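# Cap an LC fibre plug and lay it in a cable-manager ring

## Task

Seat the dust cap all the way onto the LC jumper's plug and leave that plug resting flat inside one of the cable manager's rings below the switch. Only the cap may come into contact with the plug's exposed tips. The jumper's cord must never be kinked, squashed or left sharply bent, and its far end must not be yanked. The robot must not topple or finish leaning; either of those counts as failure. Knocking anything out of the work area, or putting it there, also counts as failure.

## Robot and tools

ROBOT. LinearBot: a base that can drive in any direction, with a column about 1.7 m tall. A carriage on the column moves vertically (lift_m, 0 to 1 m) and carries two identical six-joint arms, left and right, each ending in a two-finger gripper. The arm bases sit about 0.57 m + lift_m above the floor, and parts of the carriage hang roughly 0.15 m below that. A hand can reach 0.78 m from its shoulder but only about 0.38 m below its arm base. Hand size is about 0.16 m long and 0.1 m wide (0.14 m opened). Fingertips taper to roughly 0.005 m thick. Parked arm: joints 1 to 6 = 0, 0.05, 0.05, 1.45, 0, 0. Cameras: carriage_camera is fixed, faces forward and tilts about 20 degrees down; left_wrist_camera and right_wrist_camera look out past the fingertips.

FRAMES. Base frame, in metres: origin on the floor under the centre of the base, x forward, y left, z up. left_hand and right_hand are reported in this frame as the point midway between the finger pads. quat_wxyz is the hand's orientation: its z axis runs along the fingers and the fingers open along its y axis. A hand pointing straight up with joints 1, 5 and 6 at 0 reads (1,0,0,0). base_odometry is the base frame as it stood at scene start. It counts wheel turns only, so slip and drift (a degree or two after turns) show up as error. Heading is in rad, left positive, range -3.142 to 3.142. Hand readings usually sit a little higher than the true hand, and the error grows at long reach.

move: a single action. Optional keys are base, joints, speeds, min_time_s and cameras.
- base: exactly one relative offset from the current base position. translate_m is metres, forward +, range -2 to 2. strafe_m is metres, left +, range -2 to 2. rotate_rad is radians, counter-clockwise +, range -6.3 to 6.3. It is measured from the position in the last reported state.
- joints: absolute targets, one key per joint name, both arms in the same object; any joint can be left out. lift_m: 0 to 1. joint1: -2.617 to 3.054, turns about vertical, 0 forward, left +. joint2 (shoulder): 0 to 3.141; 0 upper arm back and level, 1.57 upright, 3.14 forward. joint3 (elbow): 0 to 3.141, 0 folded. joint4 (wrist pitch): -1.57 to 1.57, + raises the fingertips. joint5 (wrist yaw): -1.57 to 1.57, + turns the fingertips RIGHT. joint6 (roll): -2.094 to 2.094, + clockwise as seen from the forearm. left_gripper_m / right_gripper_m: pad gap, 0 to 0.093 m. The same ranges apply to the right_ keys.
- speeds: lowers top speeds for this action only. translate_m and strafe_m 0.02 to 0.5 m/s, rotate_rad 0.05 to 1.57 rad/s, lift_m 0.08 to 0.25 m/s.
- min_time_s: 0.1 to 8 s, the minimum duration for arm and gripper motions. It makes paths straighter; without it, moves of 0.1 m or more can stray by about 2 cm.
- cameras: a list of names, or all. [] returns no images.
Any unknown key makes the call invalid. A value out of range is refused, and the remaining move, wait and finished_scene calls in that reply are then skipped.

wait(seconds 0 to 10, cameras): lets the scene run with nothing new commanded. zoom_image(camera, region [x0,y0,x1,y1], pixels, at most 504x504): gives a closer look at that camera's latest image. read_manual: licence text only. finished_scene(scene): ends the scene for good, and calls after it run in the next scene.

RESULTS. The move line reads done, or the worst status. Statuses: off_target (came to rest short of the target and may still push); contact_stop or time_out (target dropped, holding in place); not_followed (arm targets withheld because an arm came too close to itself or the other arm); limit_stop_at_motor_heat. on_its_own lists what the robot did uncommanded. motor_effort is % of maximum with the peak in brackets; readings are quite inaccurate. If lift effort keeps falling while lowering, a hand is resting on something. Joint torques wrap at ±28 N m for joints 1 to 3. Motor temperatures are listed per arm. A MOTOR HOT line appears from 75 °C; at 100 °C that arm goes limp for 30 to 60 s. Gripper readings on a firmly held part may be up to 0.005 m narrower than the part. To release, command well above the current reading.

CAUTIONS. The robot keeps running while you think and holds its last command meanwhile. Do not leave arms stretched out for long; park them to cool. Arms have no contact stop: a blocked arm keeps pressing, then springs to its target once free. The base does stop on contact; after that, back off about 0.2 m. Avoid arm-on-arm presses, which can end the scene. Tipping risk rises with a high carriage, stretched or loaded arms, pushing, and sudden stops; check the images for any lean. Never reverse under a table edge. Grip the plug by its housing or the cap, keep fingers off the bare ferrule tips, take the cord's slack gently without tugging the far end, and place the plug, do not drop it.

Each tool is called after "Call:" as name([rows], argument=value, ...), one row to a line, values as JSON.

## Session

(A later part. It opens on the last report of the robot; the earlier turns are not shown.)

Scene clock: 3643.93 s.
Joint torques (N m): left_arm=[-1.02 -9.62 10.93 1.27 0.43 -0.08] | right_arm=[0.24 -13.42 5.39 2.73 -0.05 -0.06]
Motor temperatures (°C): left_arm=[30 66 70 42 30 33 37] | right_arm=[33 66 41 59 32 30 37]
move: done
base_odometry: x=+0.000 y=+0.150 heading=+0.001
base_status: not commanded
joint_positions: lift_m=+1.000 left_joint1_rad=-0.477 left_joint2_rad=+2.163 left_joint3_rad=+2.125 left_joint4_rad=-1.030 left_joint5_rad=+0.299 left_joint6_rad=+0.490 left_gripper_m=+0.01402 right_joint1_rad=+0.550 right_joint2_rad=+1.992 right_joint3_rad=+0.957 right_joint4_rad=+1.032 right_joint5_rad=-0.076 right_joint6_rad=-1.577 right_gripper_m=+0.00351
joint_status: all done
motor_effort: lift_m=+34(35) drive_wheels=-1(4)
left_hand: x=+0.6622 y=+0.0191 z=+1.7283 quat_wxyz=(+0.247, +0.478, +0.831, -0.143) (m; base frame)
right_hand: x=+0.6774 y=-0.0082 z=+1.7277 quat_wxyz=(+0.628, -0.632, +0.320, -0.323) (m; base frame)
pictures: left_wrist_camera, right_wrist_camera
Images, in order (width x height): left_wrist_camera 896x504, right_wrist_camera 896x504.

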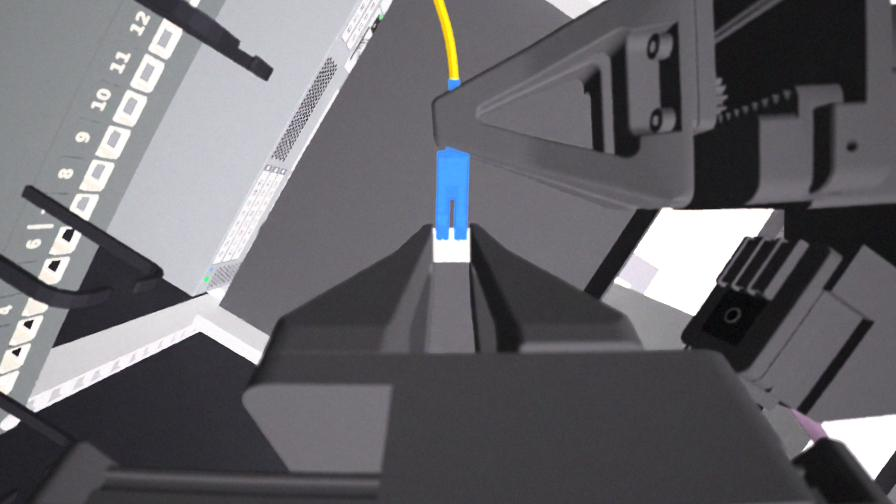

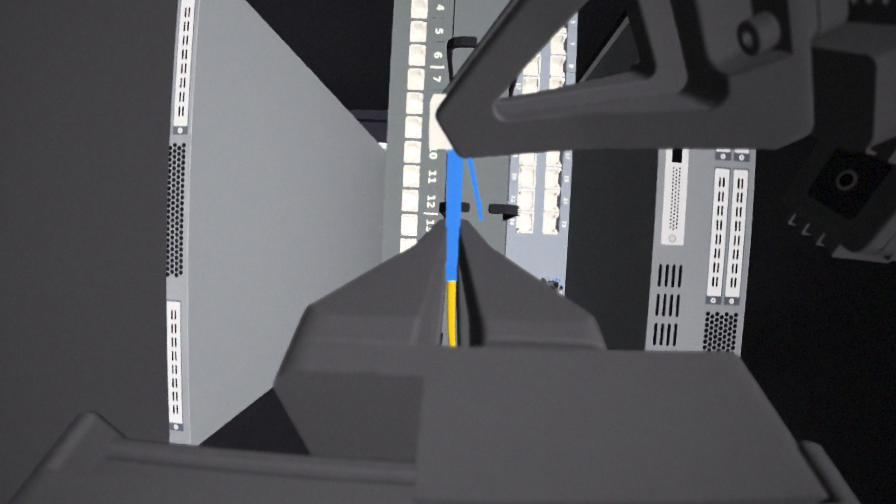

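Call:
move(joints={"left_gripper_m": 0.042}, min_time_s=1.0, cameras=["left_wrist_camera"])

Call:
move(joints={"right_joint1_rad": 0.525}, min_time_s=1.0, cameras=["left_wrist_camera", "right_wrist_camera"])

Scene clock: 3715.20 s.
Joint torques (N m): left_arm=[-0.5 -9.59 10.91 1.26 0.34 -0.08] | right_arm=[0.25 -13.39 5.39 2.65 -0.05 -0.07]
Motor temperatures (°C): left_arm=[30 67 71 41 30 33 35] | right_arm=[32 67 41 59 32 30 37]
move: done
base_odometry: x=+0.000 y=+0.150 heading=+0.001
base_status: not commanded
joint_positions: lift_m=+1.000 left_joint1_rad=-0.483 left_joint2_rad=+2.163 left_joint3_rad=+2.125 left_joint4_rad=-1.030 left_joint5_rad=+0.309 left_joint6_rad=+0.490 left_gripper_m=+0.04187 right_joint1_rad=+0.550 right_joint2_rad=+1.992 right_joint3_rad=+0.957 right_joint4_rad=+1.038 right_joint5_rad=-0.076 right_joint6_rad=-1.577 right_gripper_m=+0.00351
joint_status: all done
motor_effort: lift_m=+35(35) drive_wheels=-1(6)
left_hand: x=+0.6595 y=+0.0151 z=+1.7288 quat_wxyz=(+0.246, +0.481, +0.828, -0.148) (m; base frame)
right_hand: x=+0.6774 y=-0.0082 z=+1.7292 quat_wxyz=(+0.630, -0.630, +0.319, -0.324) (m; base frame)
pictures: left_wrist_camera
Images, in order (width x height): left_wrist_camera 896x504.

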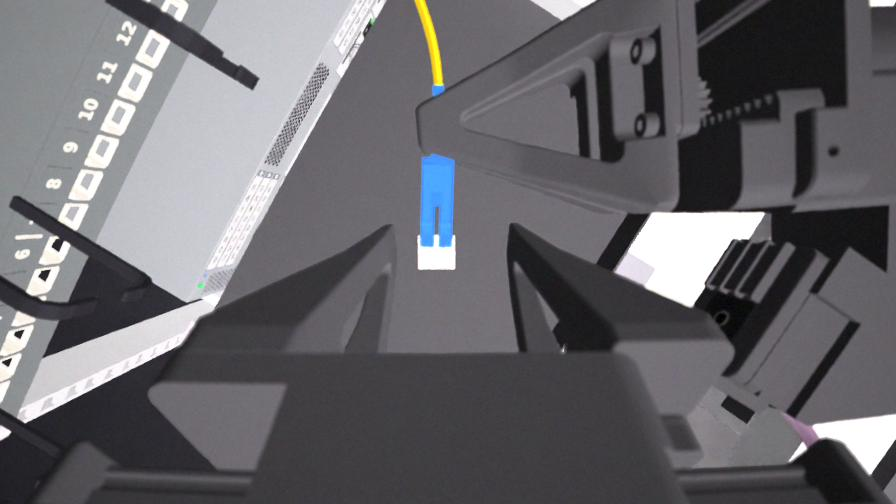

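Scene clock: 3716.50 s.
Joint torques (N m): left_arm=[-0.51 -9.63 10.91 1.27 0.34 -0.09] | right_arm=[-0.66 -13.39 5.42 2.64 -0.05 -0.06]
Motor temperatures (°C): left_arm=[30 67 71 41 30 33 35] | right_arm=[32 67 41 59 32 30 37]
move: done
base_odometry: x=+0.000 y=+0.150 heading=+0.001
base_status: not commanded
joint_positions: lift_m=+1.000 left_joint1_rad=-0.483 left_joint2_rad=+2.163 left_joint3_rad=+2.125 left_joint4_rad=-1.030 left_joint5_rad=+0.309 left_joint6_rad=+0.490 left_gripper_m=+0.04187 right_joint1_rad=+0.531 right_joint2_rad=+1.992 right_joint3_rad=+0.957 right_joint4_rad=+1.039 right_joint5_rad=-0.076 right_joint6_rad=-1.577 right_gripper_m=+0.00351
joint_status: all done
motor_effort: lift_m=+35(35) drive_wheels=-4(8)
left_hand: x=+0.6595 y=+0.0151 z=+1.7288 quat_wxyz=(+0.246, +0.481, +0.828, -0.148) (m; base frame)
right_hand: x=+0.6829 y=-0.0169 z=+1.7294 quat_wxyz=(+0.627, -0.627, +0.325, -0.330) (m; base frame)
pictures: left_wrist_camera, right_wrist_camera
Images, in order (width x height): left_wrist_camera 896x504, right_wrist_camera 896x504.

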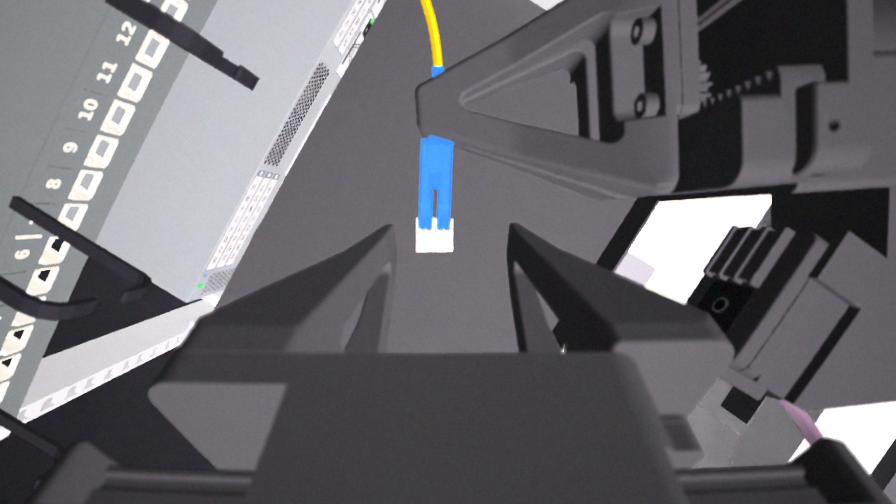

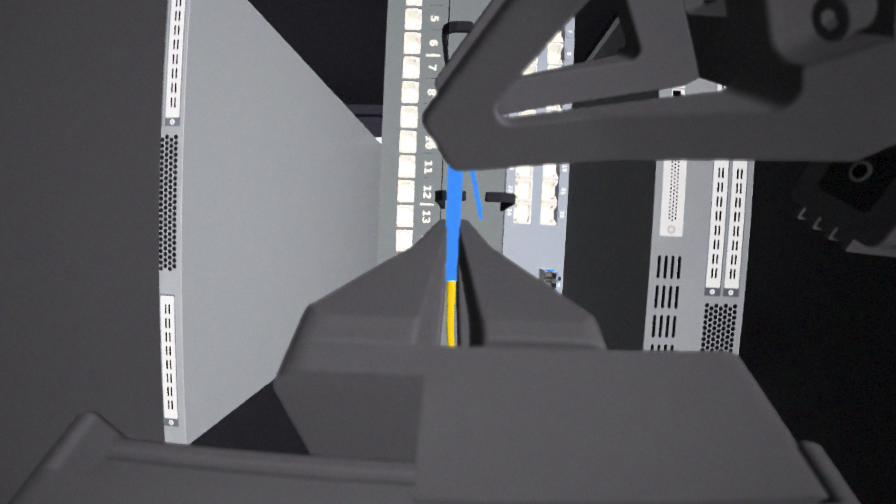

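Call:
move(joints={"right_joint1_rad": 0.480}, min_time_s=1.0, cameras=["left_wrist_camera", "right_wrist_camera"])

Call:
zoom_image(camera="right_wrist_camera", region=[412, 80, 512, 200])

Scene clock: 3722.57 s.
Joint torques (N m): left_arm=[-0.54 -9.66 10.89 1.25 0.33 -0.09] | right_arm=[-0.76 -13.39 5.39 2.63 -0.04 -0.07]
Motor temperatures (°C): left_arm=[30 67 71 41 30 33 35] | right_arm=[32 67 41 59 32 30 37]
move: done
base_odometry: x=+0.000 y=+0.150 heading=+0.001
base_status: not commanded
joint_positions: lift_m=+1.000 left_joint1_rad=-0.483 left_joint2_rad=+2.163 left_joint3_rad=+2.125 left_joint4_rad=-1.030 left_joint5_rad=+0.309 left_joint6_rad=+0.490 left_gripper_m=+0.04187 right_joint1_rad=+0.487 right_joint2_rad=+1.992 right_joint3_rad=+0.957 right_joint4_rad=+1.039 right_joint5_rad=-0.076 right_joint6_rad=-1.577 right_gripper_m=+0.00351
joint_status: all done
motor_effort: lift_m=+34(35) drive_wheels=-3(6)
left_hand: x=+0.6595 y=+0.0150 z=+1.7288 quat_wxyz=(+0.246, +0.481, +0.828, -0.148) (m; base frame)
right_hand: x=+0.6952 y=-0.0379 z=+1.7295 quat_wxyz=(+0.619, -0.619, +0.338, -0.344) (m; base frame)
pictures: left_wrist_camera, right_wrist_camera
Images, in order (width x height): left_wrist_camera 896x504, right_wrist_camera 896x504.

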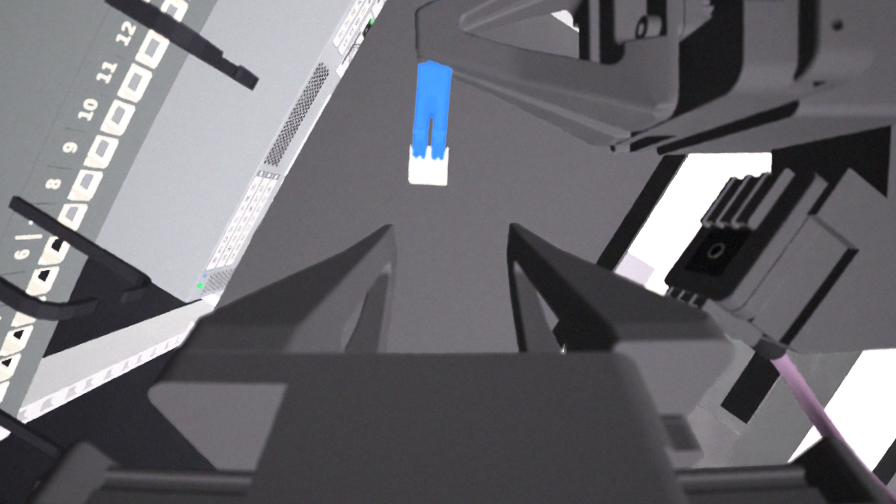

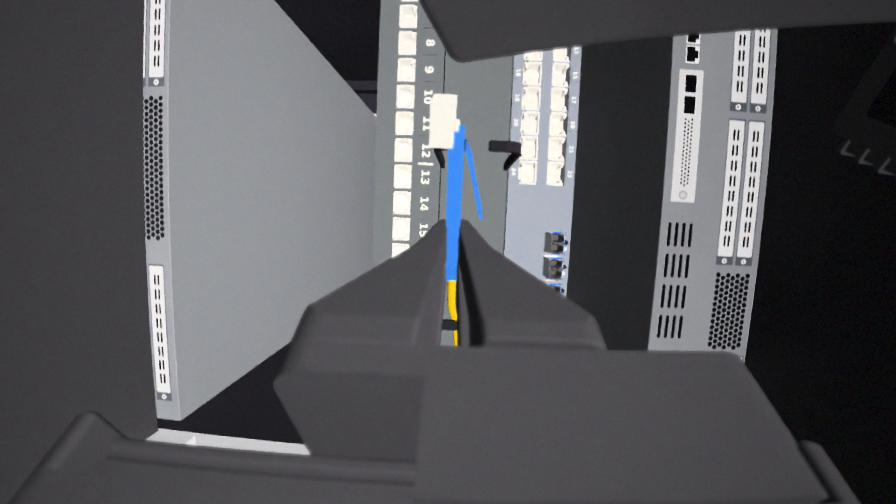

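Scaled by 4.200 from the camera's 896x504 image, which has a finer 1280x720 frame.

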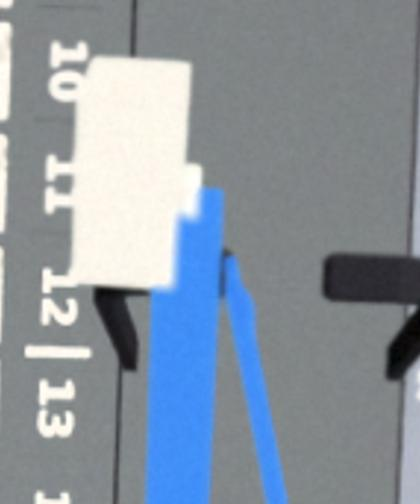

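Call:
zoom_image(camera="right_wrist_camera", region=[424, 88, 474, 156])

Call:
zoom_image(camera="left_wrist_camera", region=[400, 130, 460, 190])

Scaled by 7.412 from the camera's 896x504 image, which has a finer 1280x720 frame.

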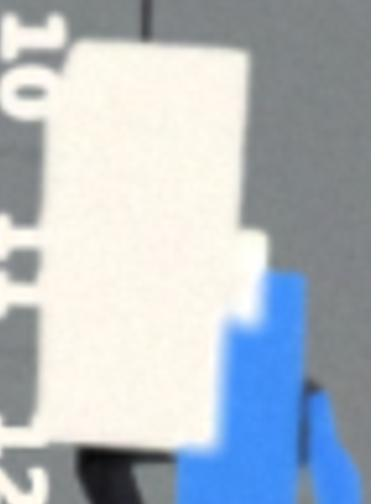

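Scaled by 8.400 from the camera's 896x504 image, which has a finer 1280x720 frame.

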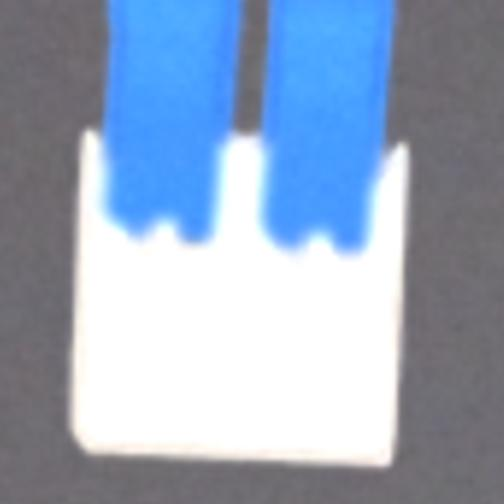

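Call:
zoom_image(camera="left_wrist_camera", region=[400, 56, 464, 120])

Call:
zoom_image(camera="right_wrist_camera", region=[436, 120, 490, 220])

Scaled by 7.875 from the camera's 896x504 image, which has a finer 1280x720 frame.

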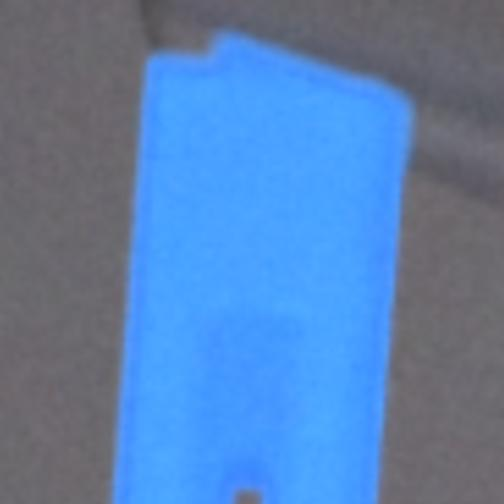

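Scaled by 5.040 from the camera's 896x504 image, which has a finer 1280x720 frame.

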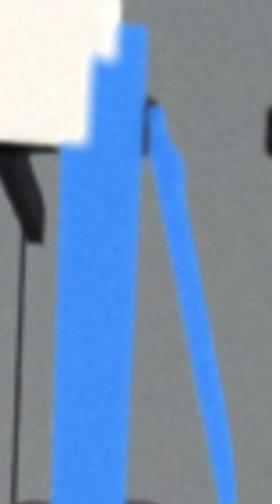

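Call:
move(joints={"left_joint1_rad": -0.462, "right_joint1_rad": 0.556}, min_time_s=1.2, cameras=["left_wrist_camera", "right_wrist_camera"])

Scene clock: 3850.57 s.
Joint torques (N m): left_arm=[0.61 -9.66 10.92 1.27 0.34 -0.08] | right_arm=[0.47 -13.41 5.41 2.63 -0.04 -0.06]
Motor temperatures (°C): left_arm=[29 67 72 39 29 33 34] | right_arm=[32 67 41 61 31 30 37]
move: done
base_odometry: x=+0.000 y=+0.150 heading=+0.001
base_status: not commanded
joint_positions: lift_m=+1.000 left_joint1_rad=-0.469 left_joint2_rad=+2.163 left_joint3_rad=+2.125 left_joint4_rad=-1.030 left_joint5_rad=+0.309 left_joint6_rad=+0.490 left_gripper_m=+0.04187 right_joint1_rad=+0.550 right_joint2_rad=+1.992 right_joint3_rad=+0.957 right_joint4_rad=+1.040 right_joint5_rad=-0.076 right_joint6_rad=-1.577 right_gripper_m=+0.00351
joint_status: all done
motor_effort: lift_m=+34(35) drive_wheels=+5(9)
left_hand: x=+0.6634 y=+0.0211 z=+1.7288 quat_wxyz=(+0.247, +0.476, +0.831, -0.147) (m; base frame)
right_hand: x=+0.6772 y=-0.0081 z=+1.7296 quat_wxyz=(+0.630, -0.629, +0.319, -0.325) (m; base frame)
pictures: left_wrist_camera, right_wrist_camera
Images, in order (width x height): left_wrist_camera 896x504, right_wrist_camera 896x504.

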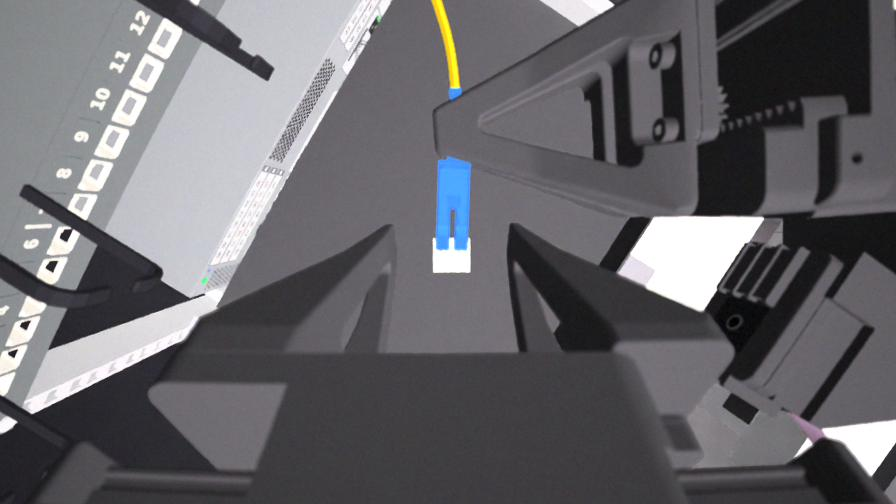

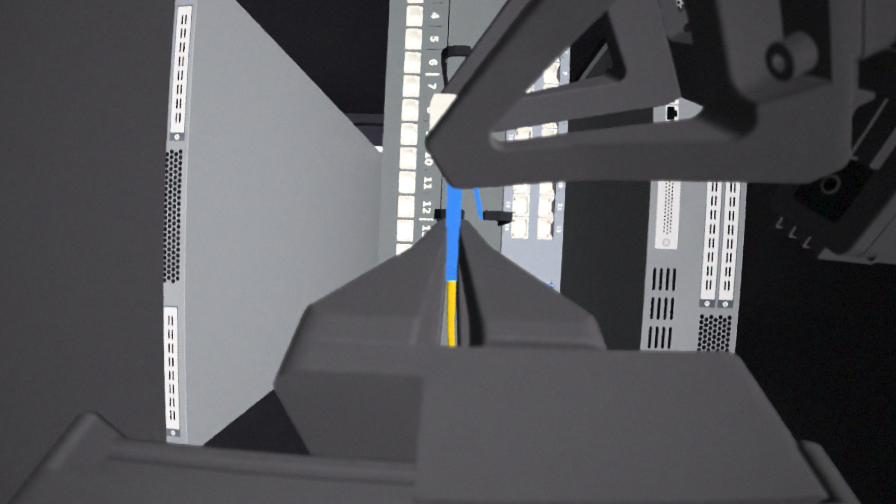

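Call:
move(cameras=["left_wrist_camera", "right_wrist_camera"])

Scene clock: 3904.17 s.
Joint torques (N m): left_arm=[0.59 -9.63 10.88 1.26 0.34 -0.09] | right_arm=[0.49 -13.42 5.44 2.63 -0.05 -0.06]
Motor temperatures (°C): left_arm=[29 67 72 39 29 33 33] | right_arm=[32 67 41 61 31 30 37]
base_odometry: x=+0.000 y=+0.150 heading=+0.001
base_status: not commanded
joint_positions: lift_m=+1.000 left_joint1_rad=-0.469 left_joint2_rad=+2.163 left_joint3_rad=+2.125 left_joint4_rad=-1.030 left_joint5_rad=+0.309 left_joint6_rad=+0.490 left_gripper_m=+0.04187 right_joint1_rad=+0.550 right_joint2_rad=+1.992 right_joint3_rad=+0.957 right_joint4_rad=+1.040 right_joint5_rad=-0.076 right_joint6_rad=-1.577 right_gripper_m=+0.00351
joint_status: all done
motor_effort: lift_m=+35(35) drive_wheels=+5(9)
left_hand: x=+0.6634 y=+0.0211 z=+1.7288 quat_wxyz=(+0.247, +0.476, +0.831, -0.147) (m; base frame)
right_hand: x=+0.6772 y=-0.0081 z=+1.7296 quat_wxyz=(+0.630, -0.629, +0.319, -0.325) (m; base frame)
pictures: left_wrist_camera, right_wrist_camera
Images, in order (width x height): left_wrist_camera 896x504, right_wrist_camera 896x504.

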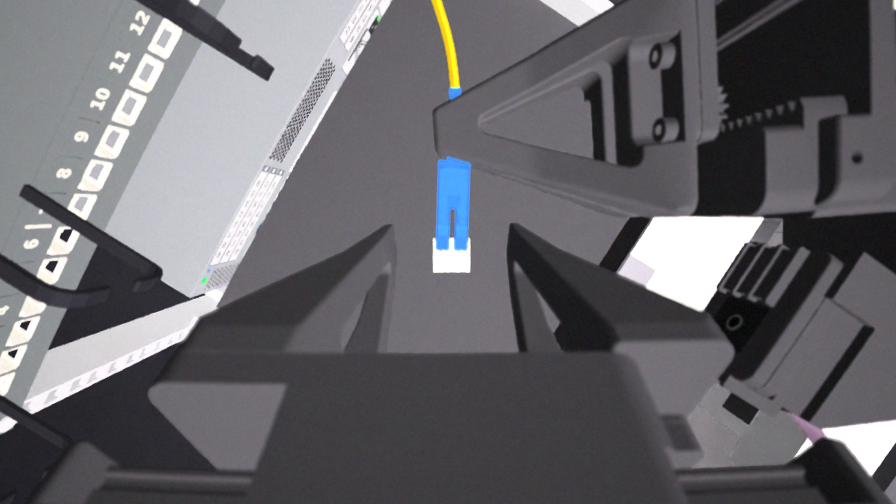

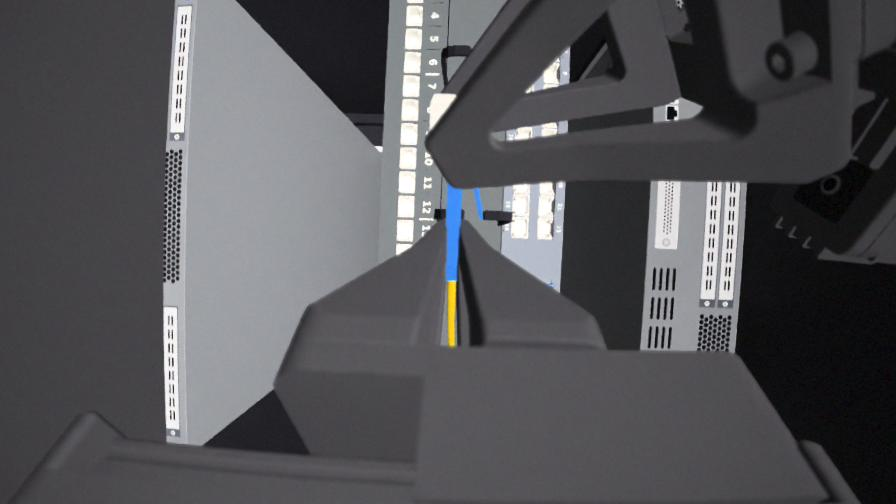

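Call:
move(joints={"right_joint4_rad": 1.048}, min_time_s=0.6, cameras=["left_wrist_camera"])

Call:
zoom_image(camera="left_wrist_camera", region=[382, 200, 522, 280])

Scene clock: 3955.37 s.
Joint torques (N m): left_arm=[0.58 -9.63 10.89 1.27 0.34 -0.08] | right_arm=[0.51 -13.42 5.41 2.66 -0.04 -0.06]
Motor temperatures (°C): left_arm=[29 68 72 38 29 33 33] | right_arm=[32 67 41 60 31 30 37]
move: done
base_odometry: x=+0.000 y=+0.150 heading=+0.001
base_status: not commanded
joint_positions: lift_m=+1.000 left_joint1_rad=-0.469 left_joint2_rad=+2.163 left_joint3_rad=+2.125 left_joint4_rad=-1.030 left_joint5_rad=+0.310 left_joint6_rad=+0.490 left_gripper_m=+0.04187 right_joint1_rad=+0.550 right_joint2_rad=+1.992 right_joint3_rad=+0.957 right_joint4_rad=+1.046 right_joint5_rad=-0.076 right_joint6_rad=-1.577 right_gripper_m=+0.00351
joint_status: all done
motor_effort: lift_m=+35(35) drive_wheels=+2(9)
left_hand: x=+0.6634 y=+0.0211 z=+1.7288 quat_wxyz=(+0.247, +0.476, +0.831, -0.147) (m; base frame)
right_hand: x=+0.6772 y=-0.0081 z=+1.7310 quat_wxyz=(+0.632, -0.628, +0.318, -0.326) (m; base frame)
pictures: left_wrist_camera
Images, in order (width x height): left_wrist_camera 896x504.

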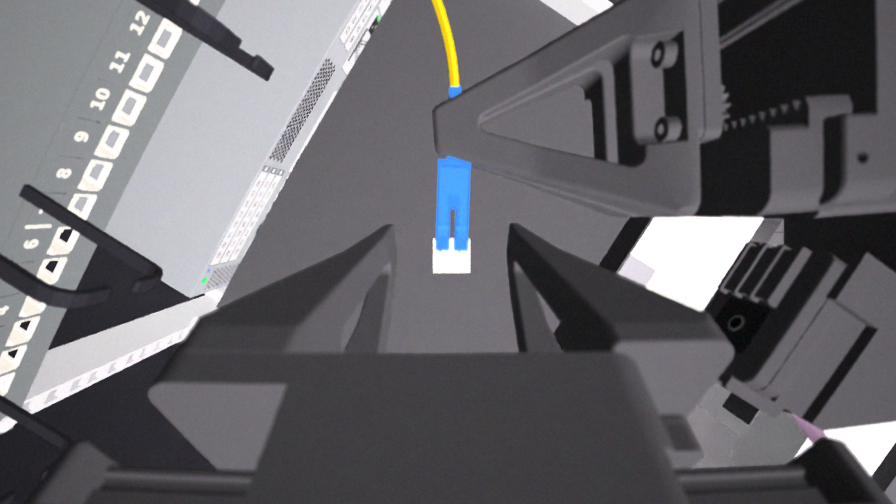

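Scaled by 3.600 from the camera's 896x504 image, which has a finer 1280x720 frame.

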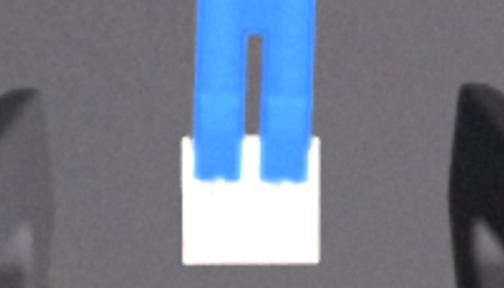

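Call:
move(joints={"left_gripper_m": 0.0085}, min_time_s=1.2, cameras=["left_wrist_camera", "right_wrist_camera"])

Call:
zoom_image(camera="left_wrist_camera", region=[412, 200, 492, 280])

Call:
zoom_image(camera="right_wrist_camera", region=[408, 80, 498, 170])

Scene clock: 3976.97 s.
Joint torques (N m): left_arm=[0.61 -9.62 10.89 1.27 0.34 -0.09] | right_arm=[0.5 -13.42 5.41 2.64 -0.05 -0.07]
Motor temperatures (°C): left_arm=[29 68 72 38 29 33 33] | right_arm=[32 67 41 58 31 30 37]
move: done
base_odometry: x=+0.000 y=+0.150 heading=+0.001
base_status: not commanded
joint_positions: lift_m=+1.000 left_joint1_rad=-0.469 left_joint2_rad=+2.163 left_joint3_rad=+2.125 left_joint4_rad=-1.030 left_joint5_rad=+0.310 left_joint6_rad=+0.490 left_gripper_m=+0.01242 right_joint1_rad=+0.550 right_joint2_rad=+1.992 right_joint3_rad=+0.957 right_joint4_rad=+1.047 right_joint5_rad=-0.076 right_joint6_rad=-1.577 right_gripper_m=+0.00351
joint_status: all done
motor_effort: lift_m=+35(35) drive_wheels=+3(9)
left_hand: x=+0.6634 y=+0.0211 z=+1.7288 quat_wxyz=(+0.247, +0.476, +0.831, -0.147) (m; base frame)
right_hand: x=+0.6772 y=-0.0081 z=+1.7314 quat_wxyz=(+0.632, -0.627, +0.317, -0.326) (m; base frame)
pictures: left_wrist_camera, right_wrist_camera
Images, in order (width x height): left_wrist_camera 896x504, right_wrist_camera 896x504.

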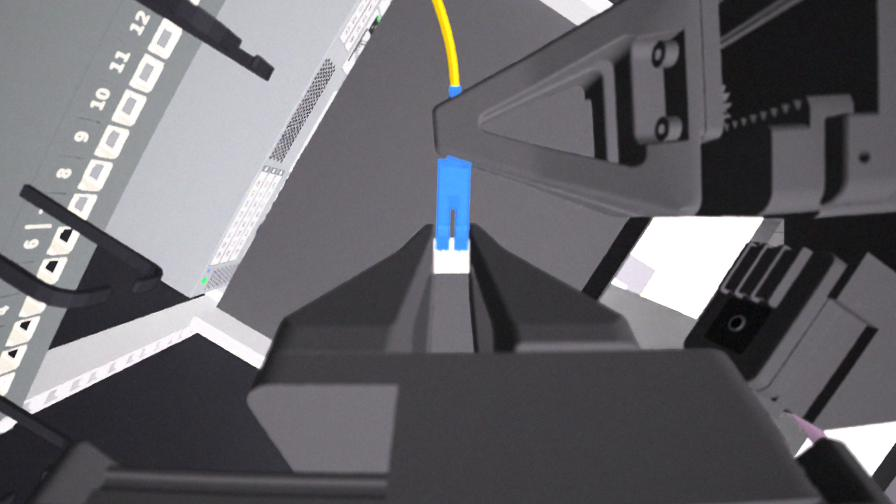

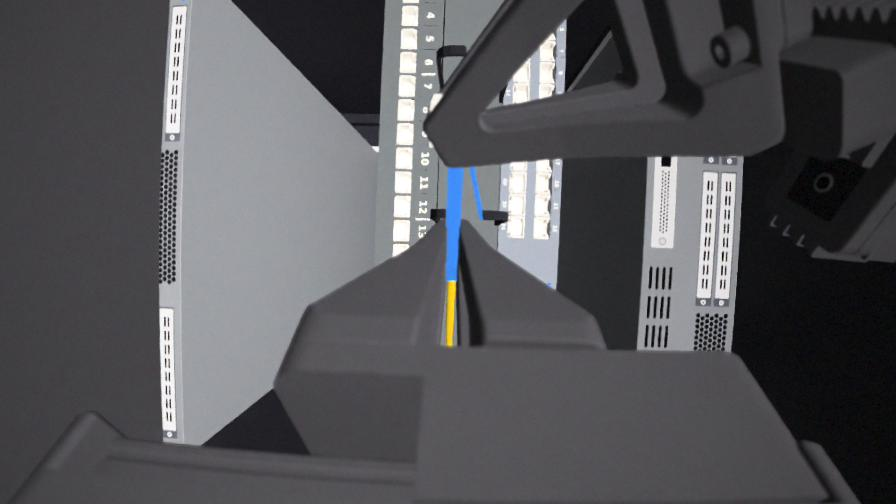

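Scaled by 6.300 from the camera's 896x504 image, which has a finer 1280x720 frame.

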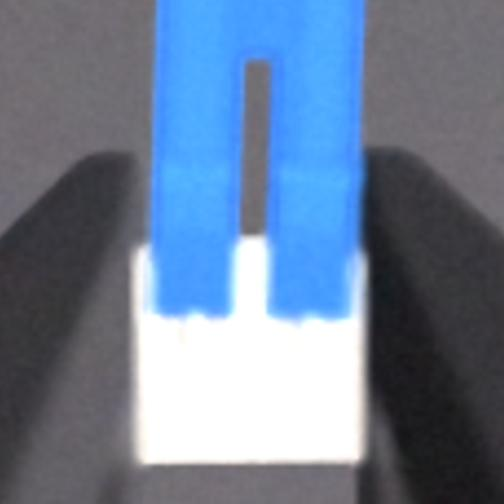

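Scaled by 5.600 from the camera's 896x504 image, which has a finer 1280x720 frame.

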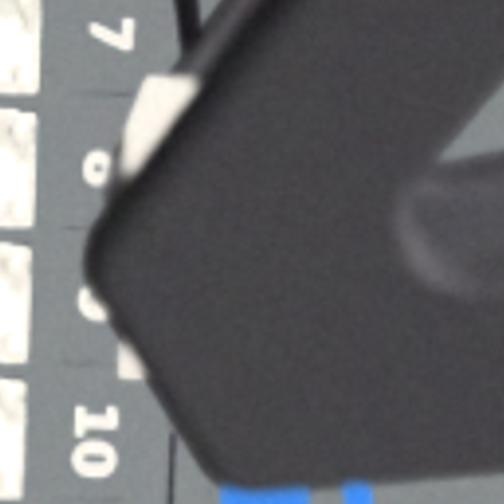

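Call:
move(joints={"right_joint1_rad": 0.525}, min_time_s=1.0, cameras=["left_wrist_camera"])

Call:
zoom_image(camera="left_wrist_camera", region=[412, 200, 492, 280])

Scene clock: 3989.57 s.
Joint torques (N m): left_arm=[0.62 -9.66 10.92 1.21 0.3 -0.08] | right_arm=[-1.52 -13.39 5.39 2.6 0.12 -0.06]
Motor temperatures (°C): left_arm=[29 68 72 38 29 33 34] | right_arm=[32 67 41 57 31 30 37]
move: done
base_odometry: x=+0.000 y=+0.150 heading=+0.001
base_status: not commanded
joint_positions: lift_m=+1.000 left_joint1_rad=-0.469 left_joint2_rad=+2.163 left_joint3_rad=+2.125 left_joint4_rad=-1.024 left_joint5_rad=+0.314 left_joint6_rad=+0.490 left_gripper_m=+0.01241 right_joint1_rad=+0.540 right_joint2_rad=+1.992 right_joint3_rad=+0.957 right_joint4_rad=+1.050 right_joint5_rad=-0.092 right_joint6_rad=-1.577 right_gripper_m=+0.00351
joint_status: all done
motor_effort: lift_m=+34(35) drive_wheels=+6(7)
left_hand: x=+0.6641 y=+0.0200 z=+1.7297 quat_wxyz=(+0.250, +0.476, +0.830, -0.149) (m; base frame)
right_hand: x=+0.6787 y=-0.0107 z=+1.7322 quat_wxyz=(+0.634, -0.627, +0.315, -0.325) (m; base frame)
pictures: left_wrist_camera
Images, in order (width x height): left_wrist_camera 896x504.

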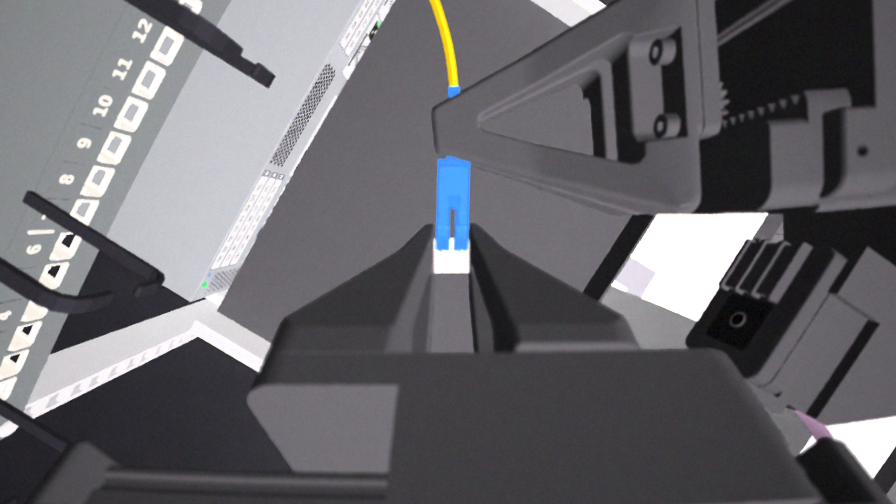

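Scaled by 6.300 from the camera's 896x504 image, which has a finer 1280x720 frame.

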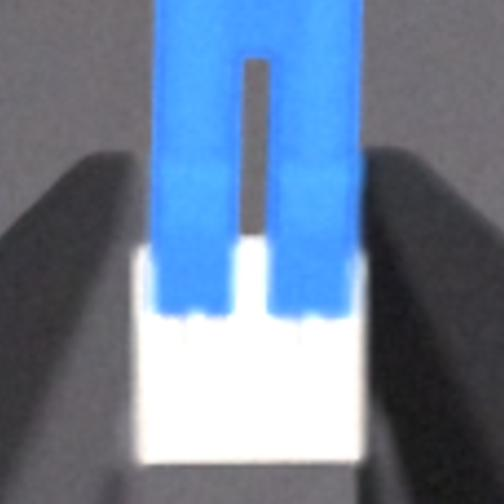

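Call:
move(joints={"right_joint1_rad": 0.50}, min_time_s=1.0, cameras=["left_wrist_camera"])

Call:
zoom_image(camera="left_wrist_camera", region=[412, 200, 492, 280])

Scene clock: 3995.43 s.
Joint torques (N m): left_arm=[0.59 -9.94 10.93 1.03 0.18 -0.08] | right_arm=[-2.48 -13.39 5.41 2.54 0.33 -0.06]
Motor temperatures (°C): left_arm=[29 67 72 38 29 33 34] | right_arm=[32 67 41 56 31 30 37]
move: off_target
base_odometry: x=+0.000 y=+0.150 heading=+0.001
base_status: not commanded
joint_positions: lift_m=+1.000 left_joint1_rad=-0.469 left_joint2_rad=+2.166 left_joint3_rad=+2.125 left_joint4_rad=-1.005 left_joint5_rad=+0.327 left_joint6_rad=+0.490 left_gripper_m=+0.01241 right_joint1_rad=+0.524 right_joint2_rad=+1.992 right_joint3_rad=+0.957 right_joint4_rad=+1.055 right_joint5_rad=-0.113 right_joint6_rad=-1.577 right_gripper_m=+0.00351
joint_status: right_joint1_rad off_target (ended at +0.524, target +0.500)
motor_effort: lift_m=+35(35) drive_wheels=+2(8)
left_hand: x=+0.6665 y=+0.0164 z=+1.7310 quat_wxyz=(+0.257, +0.477, +0.826, -0.154) (m; base frame)
right_hand: x=+0.6814 y=-0.0154 z=+1.7333 quat_wxyz=(+0.636, -0.626, +0.313, -0.324) (m; base frame)
pictures: left_wrist_camera
Images, in order (width x height): left_wrist_camera 896x504.

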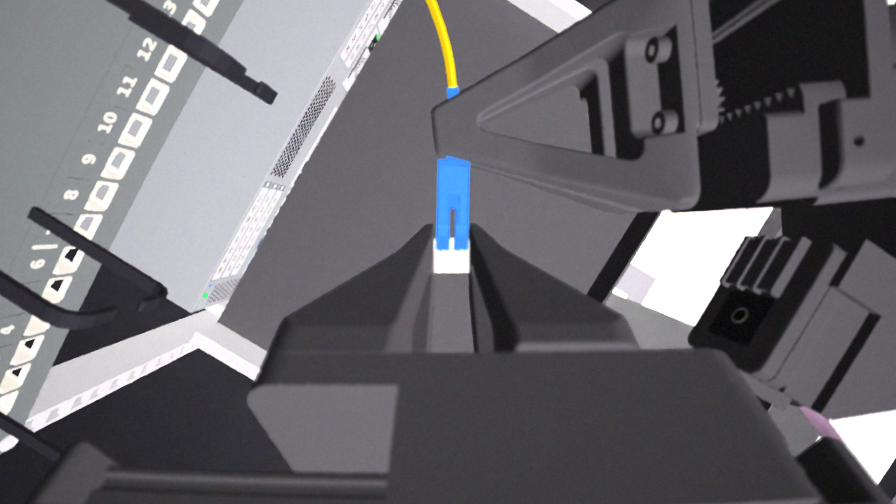

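Scaled by 6.300 from the camera's 896x504 image, which has a finer 1280x720 frame.

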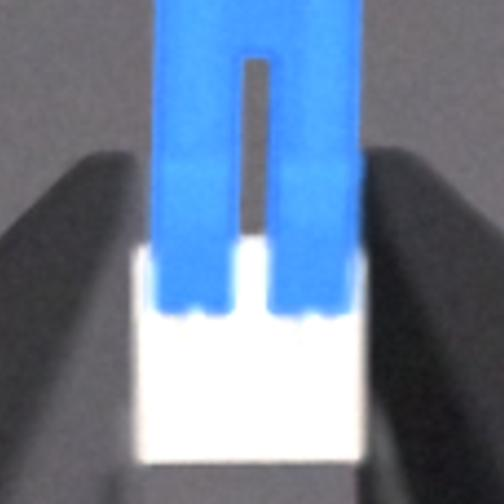

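Call:
move(joints={"right_joint1_rad": 0.47}, min_time_s=1.0, cameras=["left_wrist_camera"])

Call:
zoom_image(camera="left_wrist_camera", region=[412, 200, 492, 280])

Scene clock: 4003.43 s.
Joint torques (N m): left_arm=[0.61 -9.98 10.96 0.84 0.06 -0.08] | right_arm=[-3.63 -13.03 5.44 2.47 0.62 -0.06]
Motor temperatures (°C): left_arm=[29 66 72 38 29 33 34] | right_arm=[32 67 41 56 31 30 37]
move: off_target
base_odometry: x=+0.000 y=+0.150 heading=+0.001
base_status: not commanded
joint_positions: lift_m=+1.000 left_joint1_rad=-0.469 left_joint2_rad=+2.166 left_joint3_rad=+2.125 left_joint4_rad=-0.984 left_joint5_rad=+0.341 left_joint6_rad=+0.490 left_gripper_m=+0.01241 right_joint1_rad=+0.506 right_joint2_rad=+1.989 right_joint3_rad=+0.957 right_joint4_rad=+1.059 right_joint5_rad=-0.139 right_joint6_rad=-1.577 right_gripper_m=+0.00351
joint_status: right_joint1_rad off_target (ended at +0.506, target +0.470)
motor_effort: lift_m=+35(35) drive_wheels=+7(7)
left_hand: x=+0.6689 y=+0.0126 z=+1.7341 quat_wxyz=(+0.267, +0.478, +0.821, -0.161) (m; base frame)
right_hand: x=+0.6837 y=-0.0203 z=+1.7362 quat_wxyz=(+0.640, -0.625, +0.308, -0.324) (m; base frame)
pictures: left_wrist_camera
Images, in order (width x height): left_wrist_camera 896x504.

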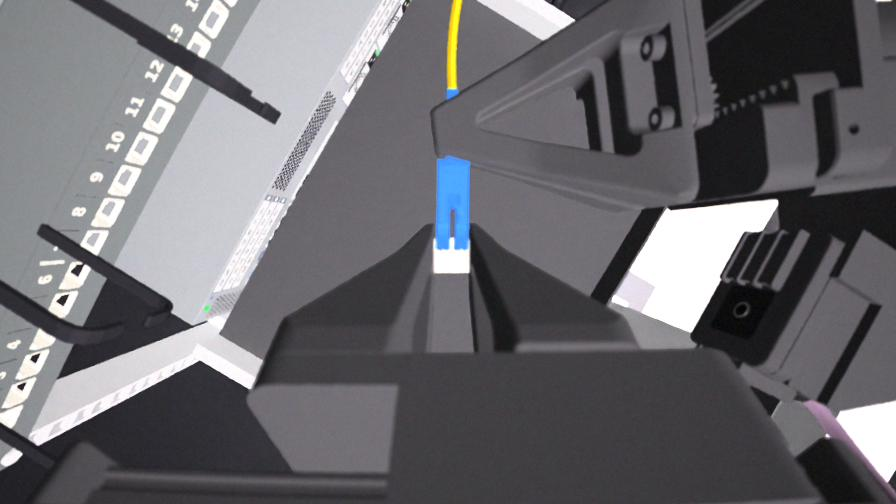

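Scaled by 6.300 from the camera's 896x504 image, which has a finer 1280x720 frame.

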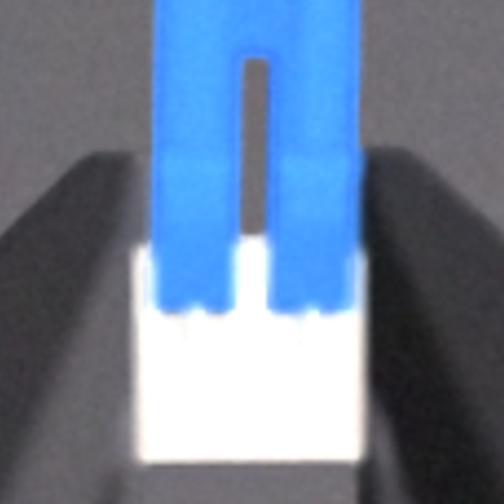

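Call:
move(joints={"right_joint1_rad": 0.44, "left_joint4_rad": -1.06}, min_time_s=1.0, cameras=["left_wrist_camera"])

Call:
zoom_image(camera="left_wrist_camera", region=[412, 200, 492, 280])

Scene clock: 4013.23 s.
Joint torques (N m): left_arm=[0.88 -10.4 10.3 0.48 0.01 -0.08] | right_arm=[-4.93 -13.03 5.41 2.42 0.95 -0.06]
Motor temperatures (°C): left_arm=[29 65 72 37 29 33 34] | right_arm=[32 68 41 57 32 30 37]
move: off_target
base_odometry: x=+0.000 y=+0.150 heading=+0.001
base_status: not commanded
joint_positions: lift_m=+1.000 left_joint1_rad=-0.472 left_joint2_rad=+2.171 left_joint3_rad=+2.132 left_joint4_rad=-0.981 left_joint5_rad=+0.346 left_joint6_rad=+0.490 left_gripper_m=+0.01240 right_joint1_rad=+0.489 right_joint2_rad=+1.989 right_joint3_rad=+0.957 right_joint4_rad=+1.064 right_joint5_rad=-0.170 right_joint6_rad=-1.577 right_gripper_m=+0.00351
joint_status: left_joint4_rad off_target (ended at -0.981, target -1.060); right_joint1_rad off_target (ended at +0.489, target +0.440)
motor_effort: lift_m=+35(35) drive_wheels=-5(10)
left_hand: x=+0.6693 y=+0.0096 z=+1.7351 quat_wxyz=(+0.269, +0.480, +0.819, -0.163) (m; base frame)
right_hand: x=+0.6852 y=-0.0241 z=+1.7372 quat_wxyz=(+0.643, -0.627, +0.303, -0.320) (m; base frame)
pictures: left_wrist_camera
Images, in order (width x height): left_wrist_camera 896x504.

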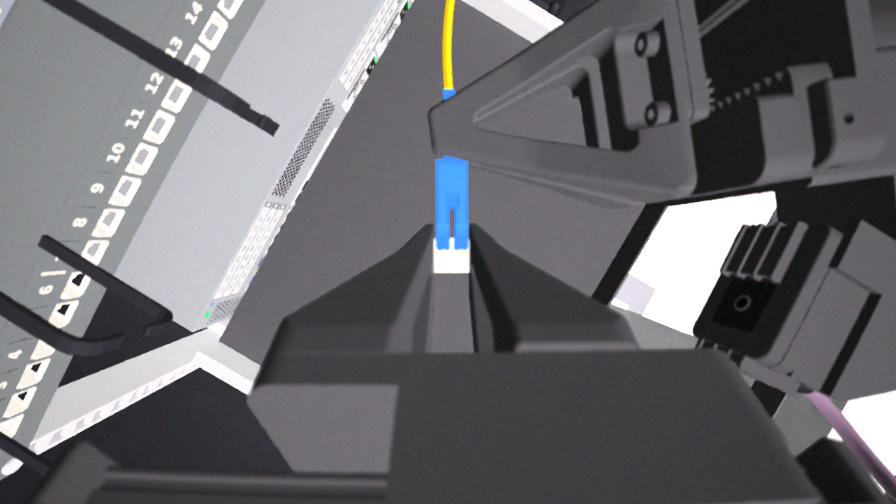

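Scaled by 6.300 from the camera's 896x504 image, which has a finer 1280x720 frame.

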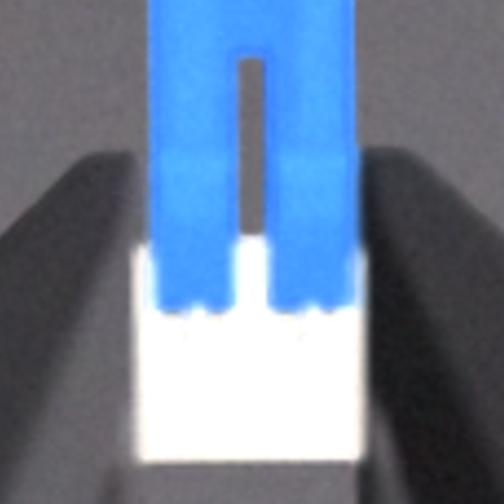

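Call:
move(joints={"right_joint1_rad": 0.40, "left_joint4_rad": -1.075, "left_joint5_rad": 0.30, "right_joint5_rad": -0.05}, min_time_s=1.0, cameras=["left_wrist_camera"])

Call:
zoom_image(camera="left_wrist_camera", region=[412, 200, 492, 280])

Scene clock: 4020.53 s.
Joint torques (N m): left_arm=[1.44 -10.43 10.36 0.08 -0.19 -0.08] | right_arm=[-6.89 -12.67 5.41 2.33 1.48 -0.06]
Motor temperatures (°C): left_arm=[29 64 73 37 29 33 34] | right_arm=[32 69 41 57 32 30 37]
move: off_target
base_odometry: x=+0.000 y=+0.150 heading=+0.001
base_status: not commanded
joint_positions: lift_m=+1.000 left_joint1_rad=-0.480 left_joint2_rad=+2.171 left_joint3_rad=+2.132 left_joint4_rad=-0.955 left_joint5_rad=+0.347 left_joint6_rad=+0.490 left_gripper_m=+0.01240 right_joint1_rad=+0.468 right_joint2_rad=+1.985 right_joint3_rad=+0.957 right_joint4_rad=+1.070 right_joint5_rad=-0.189 right_joint6_rad=-1.577 right_gripper_m=+0.00351
joint_status: left_joint4_rad off_target (ended at -0.956, target -1.075); left_joint5_rad off_target (ended at +0.347, target +0.300); right_joint1_rad off_target (ended at +0.468, target +0.400); right_joint5_rad off_target (ended at -0.189, target -0.050)
motor_effort: lift_m=+35(35) drive_wheels=-3(5)
left_hand: x=+0.6715 y=+0.0036 z=+1.7385 quat_wxyz=(+0.281, +0.483, +0.813, -0.164) (m; base frame)
right_hand: x=+0.6888 y=-0.0315 z=+1.7407 quat_wxyz=(+0.645, -0.624, +0.301, -0.323) (m; base frame)
pictures: left_wrist_camera
Images, in order (width x height): left_wrist_camera 896x504.

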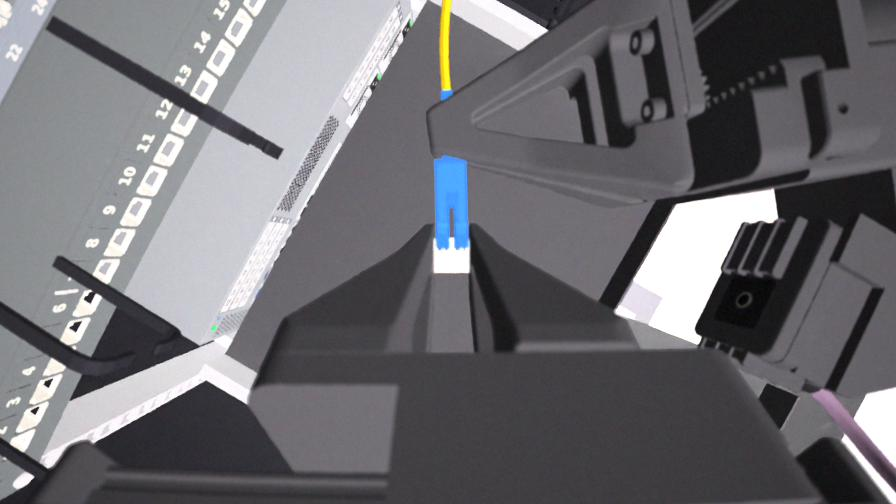

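Scaled by 6.300 from the camera's 896x504 image, which has a finer 1280x720 frame.

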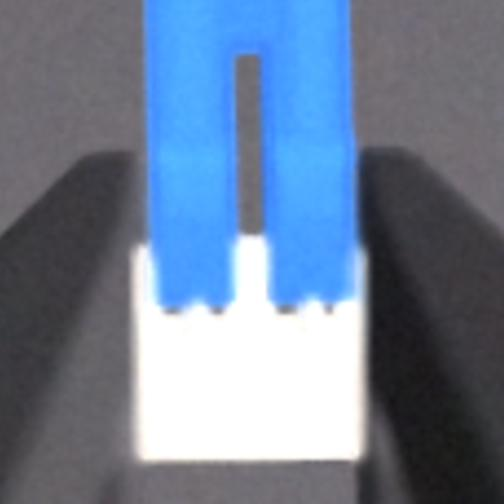

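Call:
move(joints={"right_joint1_rad": 0.375}, min_time_s=1.0, cameras=["left_wrist_camera"])

Call:
zoom_image(camera="left_wrist_camera", region=[412, 200, 492, 280])

Scene clock: 4036.23 s.
Joint torques (N m): left_arm=[1.87 -10.85 9.95 -0.05 -0.21 -0.08] | right_arm=[-7.73 -12.67 5.42 2.26 1.71 -0.06]
Motor temperatures (°C): left_arm=[29 64 74 36 29 33 34] | right_arm=[33 67 41 55 33 30 37]
move: off_target
base_odometry: x=+0.000 y=+0.150 heading=+0.001
base_status: not commanded
joint_positions: lift_m=+1.000 left_joint1_rad=-0.485 left_joint2_rad=+2.175 left_joint3_rad=+2.137 left_joint4_rad=-0.941 left_joint5_rad=+0.348 left_joint6_rad=+0.490 left_gripper_m=+0.01240 right_joint1_rad=+0.452 right_joint2_rad=+1.985 right_joint3_rad=+0.957 right_joint4_rad=+1.074 right_joint5_rad=-0.209 right_joint6_rad=-1.577 right_gripper_m=+0.00351
joint_status: right_joint1_rad off_target (ended at +0.452, target +0.375)
motor_effort: lift_m=+34(35) drive_wheels=-5(6)
left_hand: x=+0.6733 y=-0.0006 z=+1.7398 quat_wxyz=(+0.287, +0.486, +0.809, -0.165) (m; base frame)
right_hand: x=+0.6910 y=-0.0365 z=+1.7417 quat_wxyz=(+0.647, -0.623, +0.299, -0.323) (m; base frame)
pictures: left_wrist_camera
Images, in order (width x height): left_wrist_camera 896x504.

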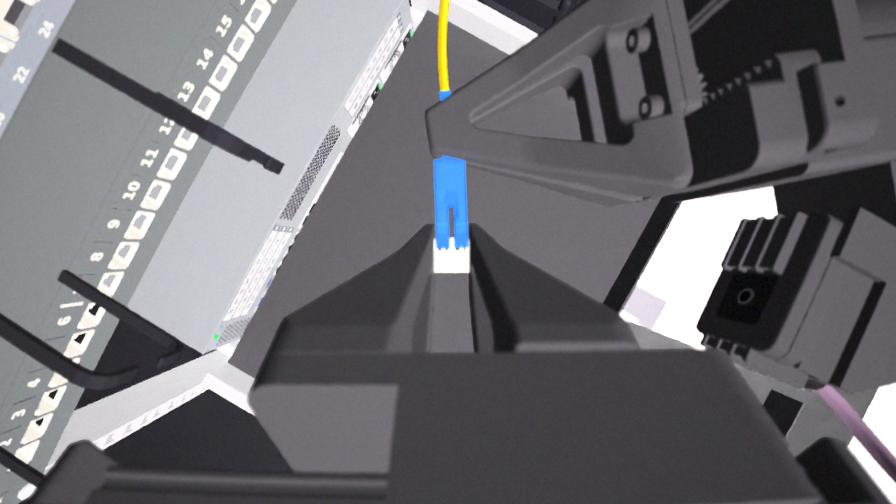

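Scaled by 6.300 from the camera's 896x504 image, which has a finer 1280x720 frame.

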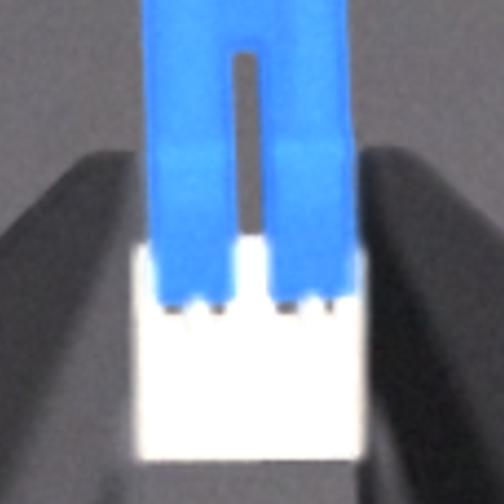

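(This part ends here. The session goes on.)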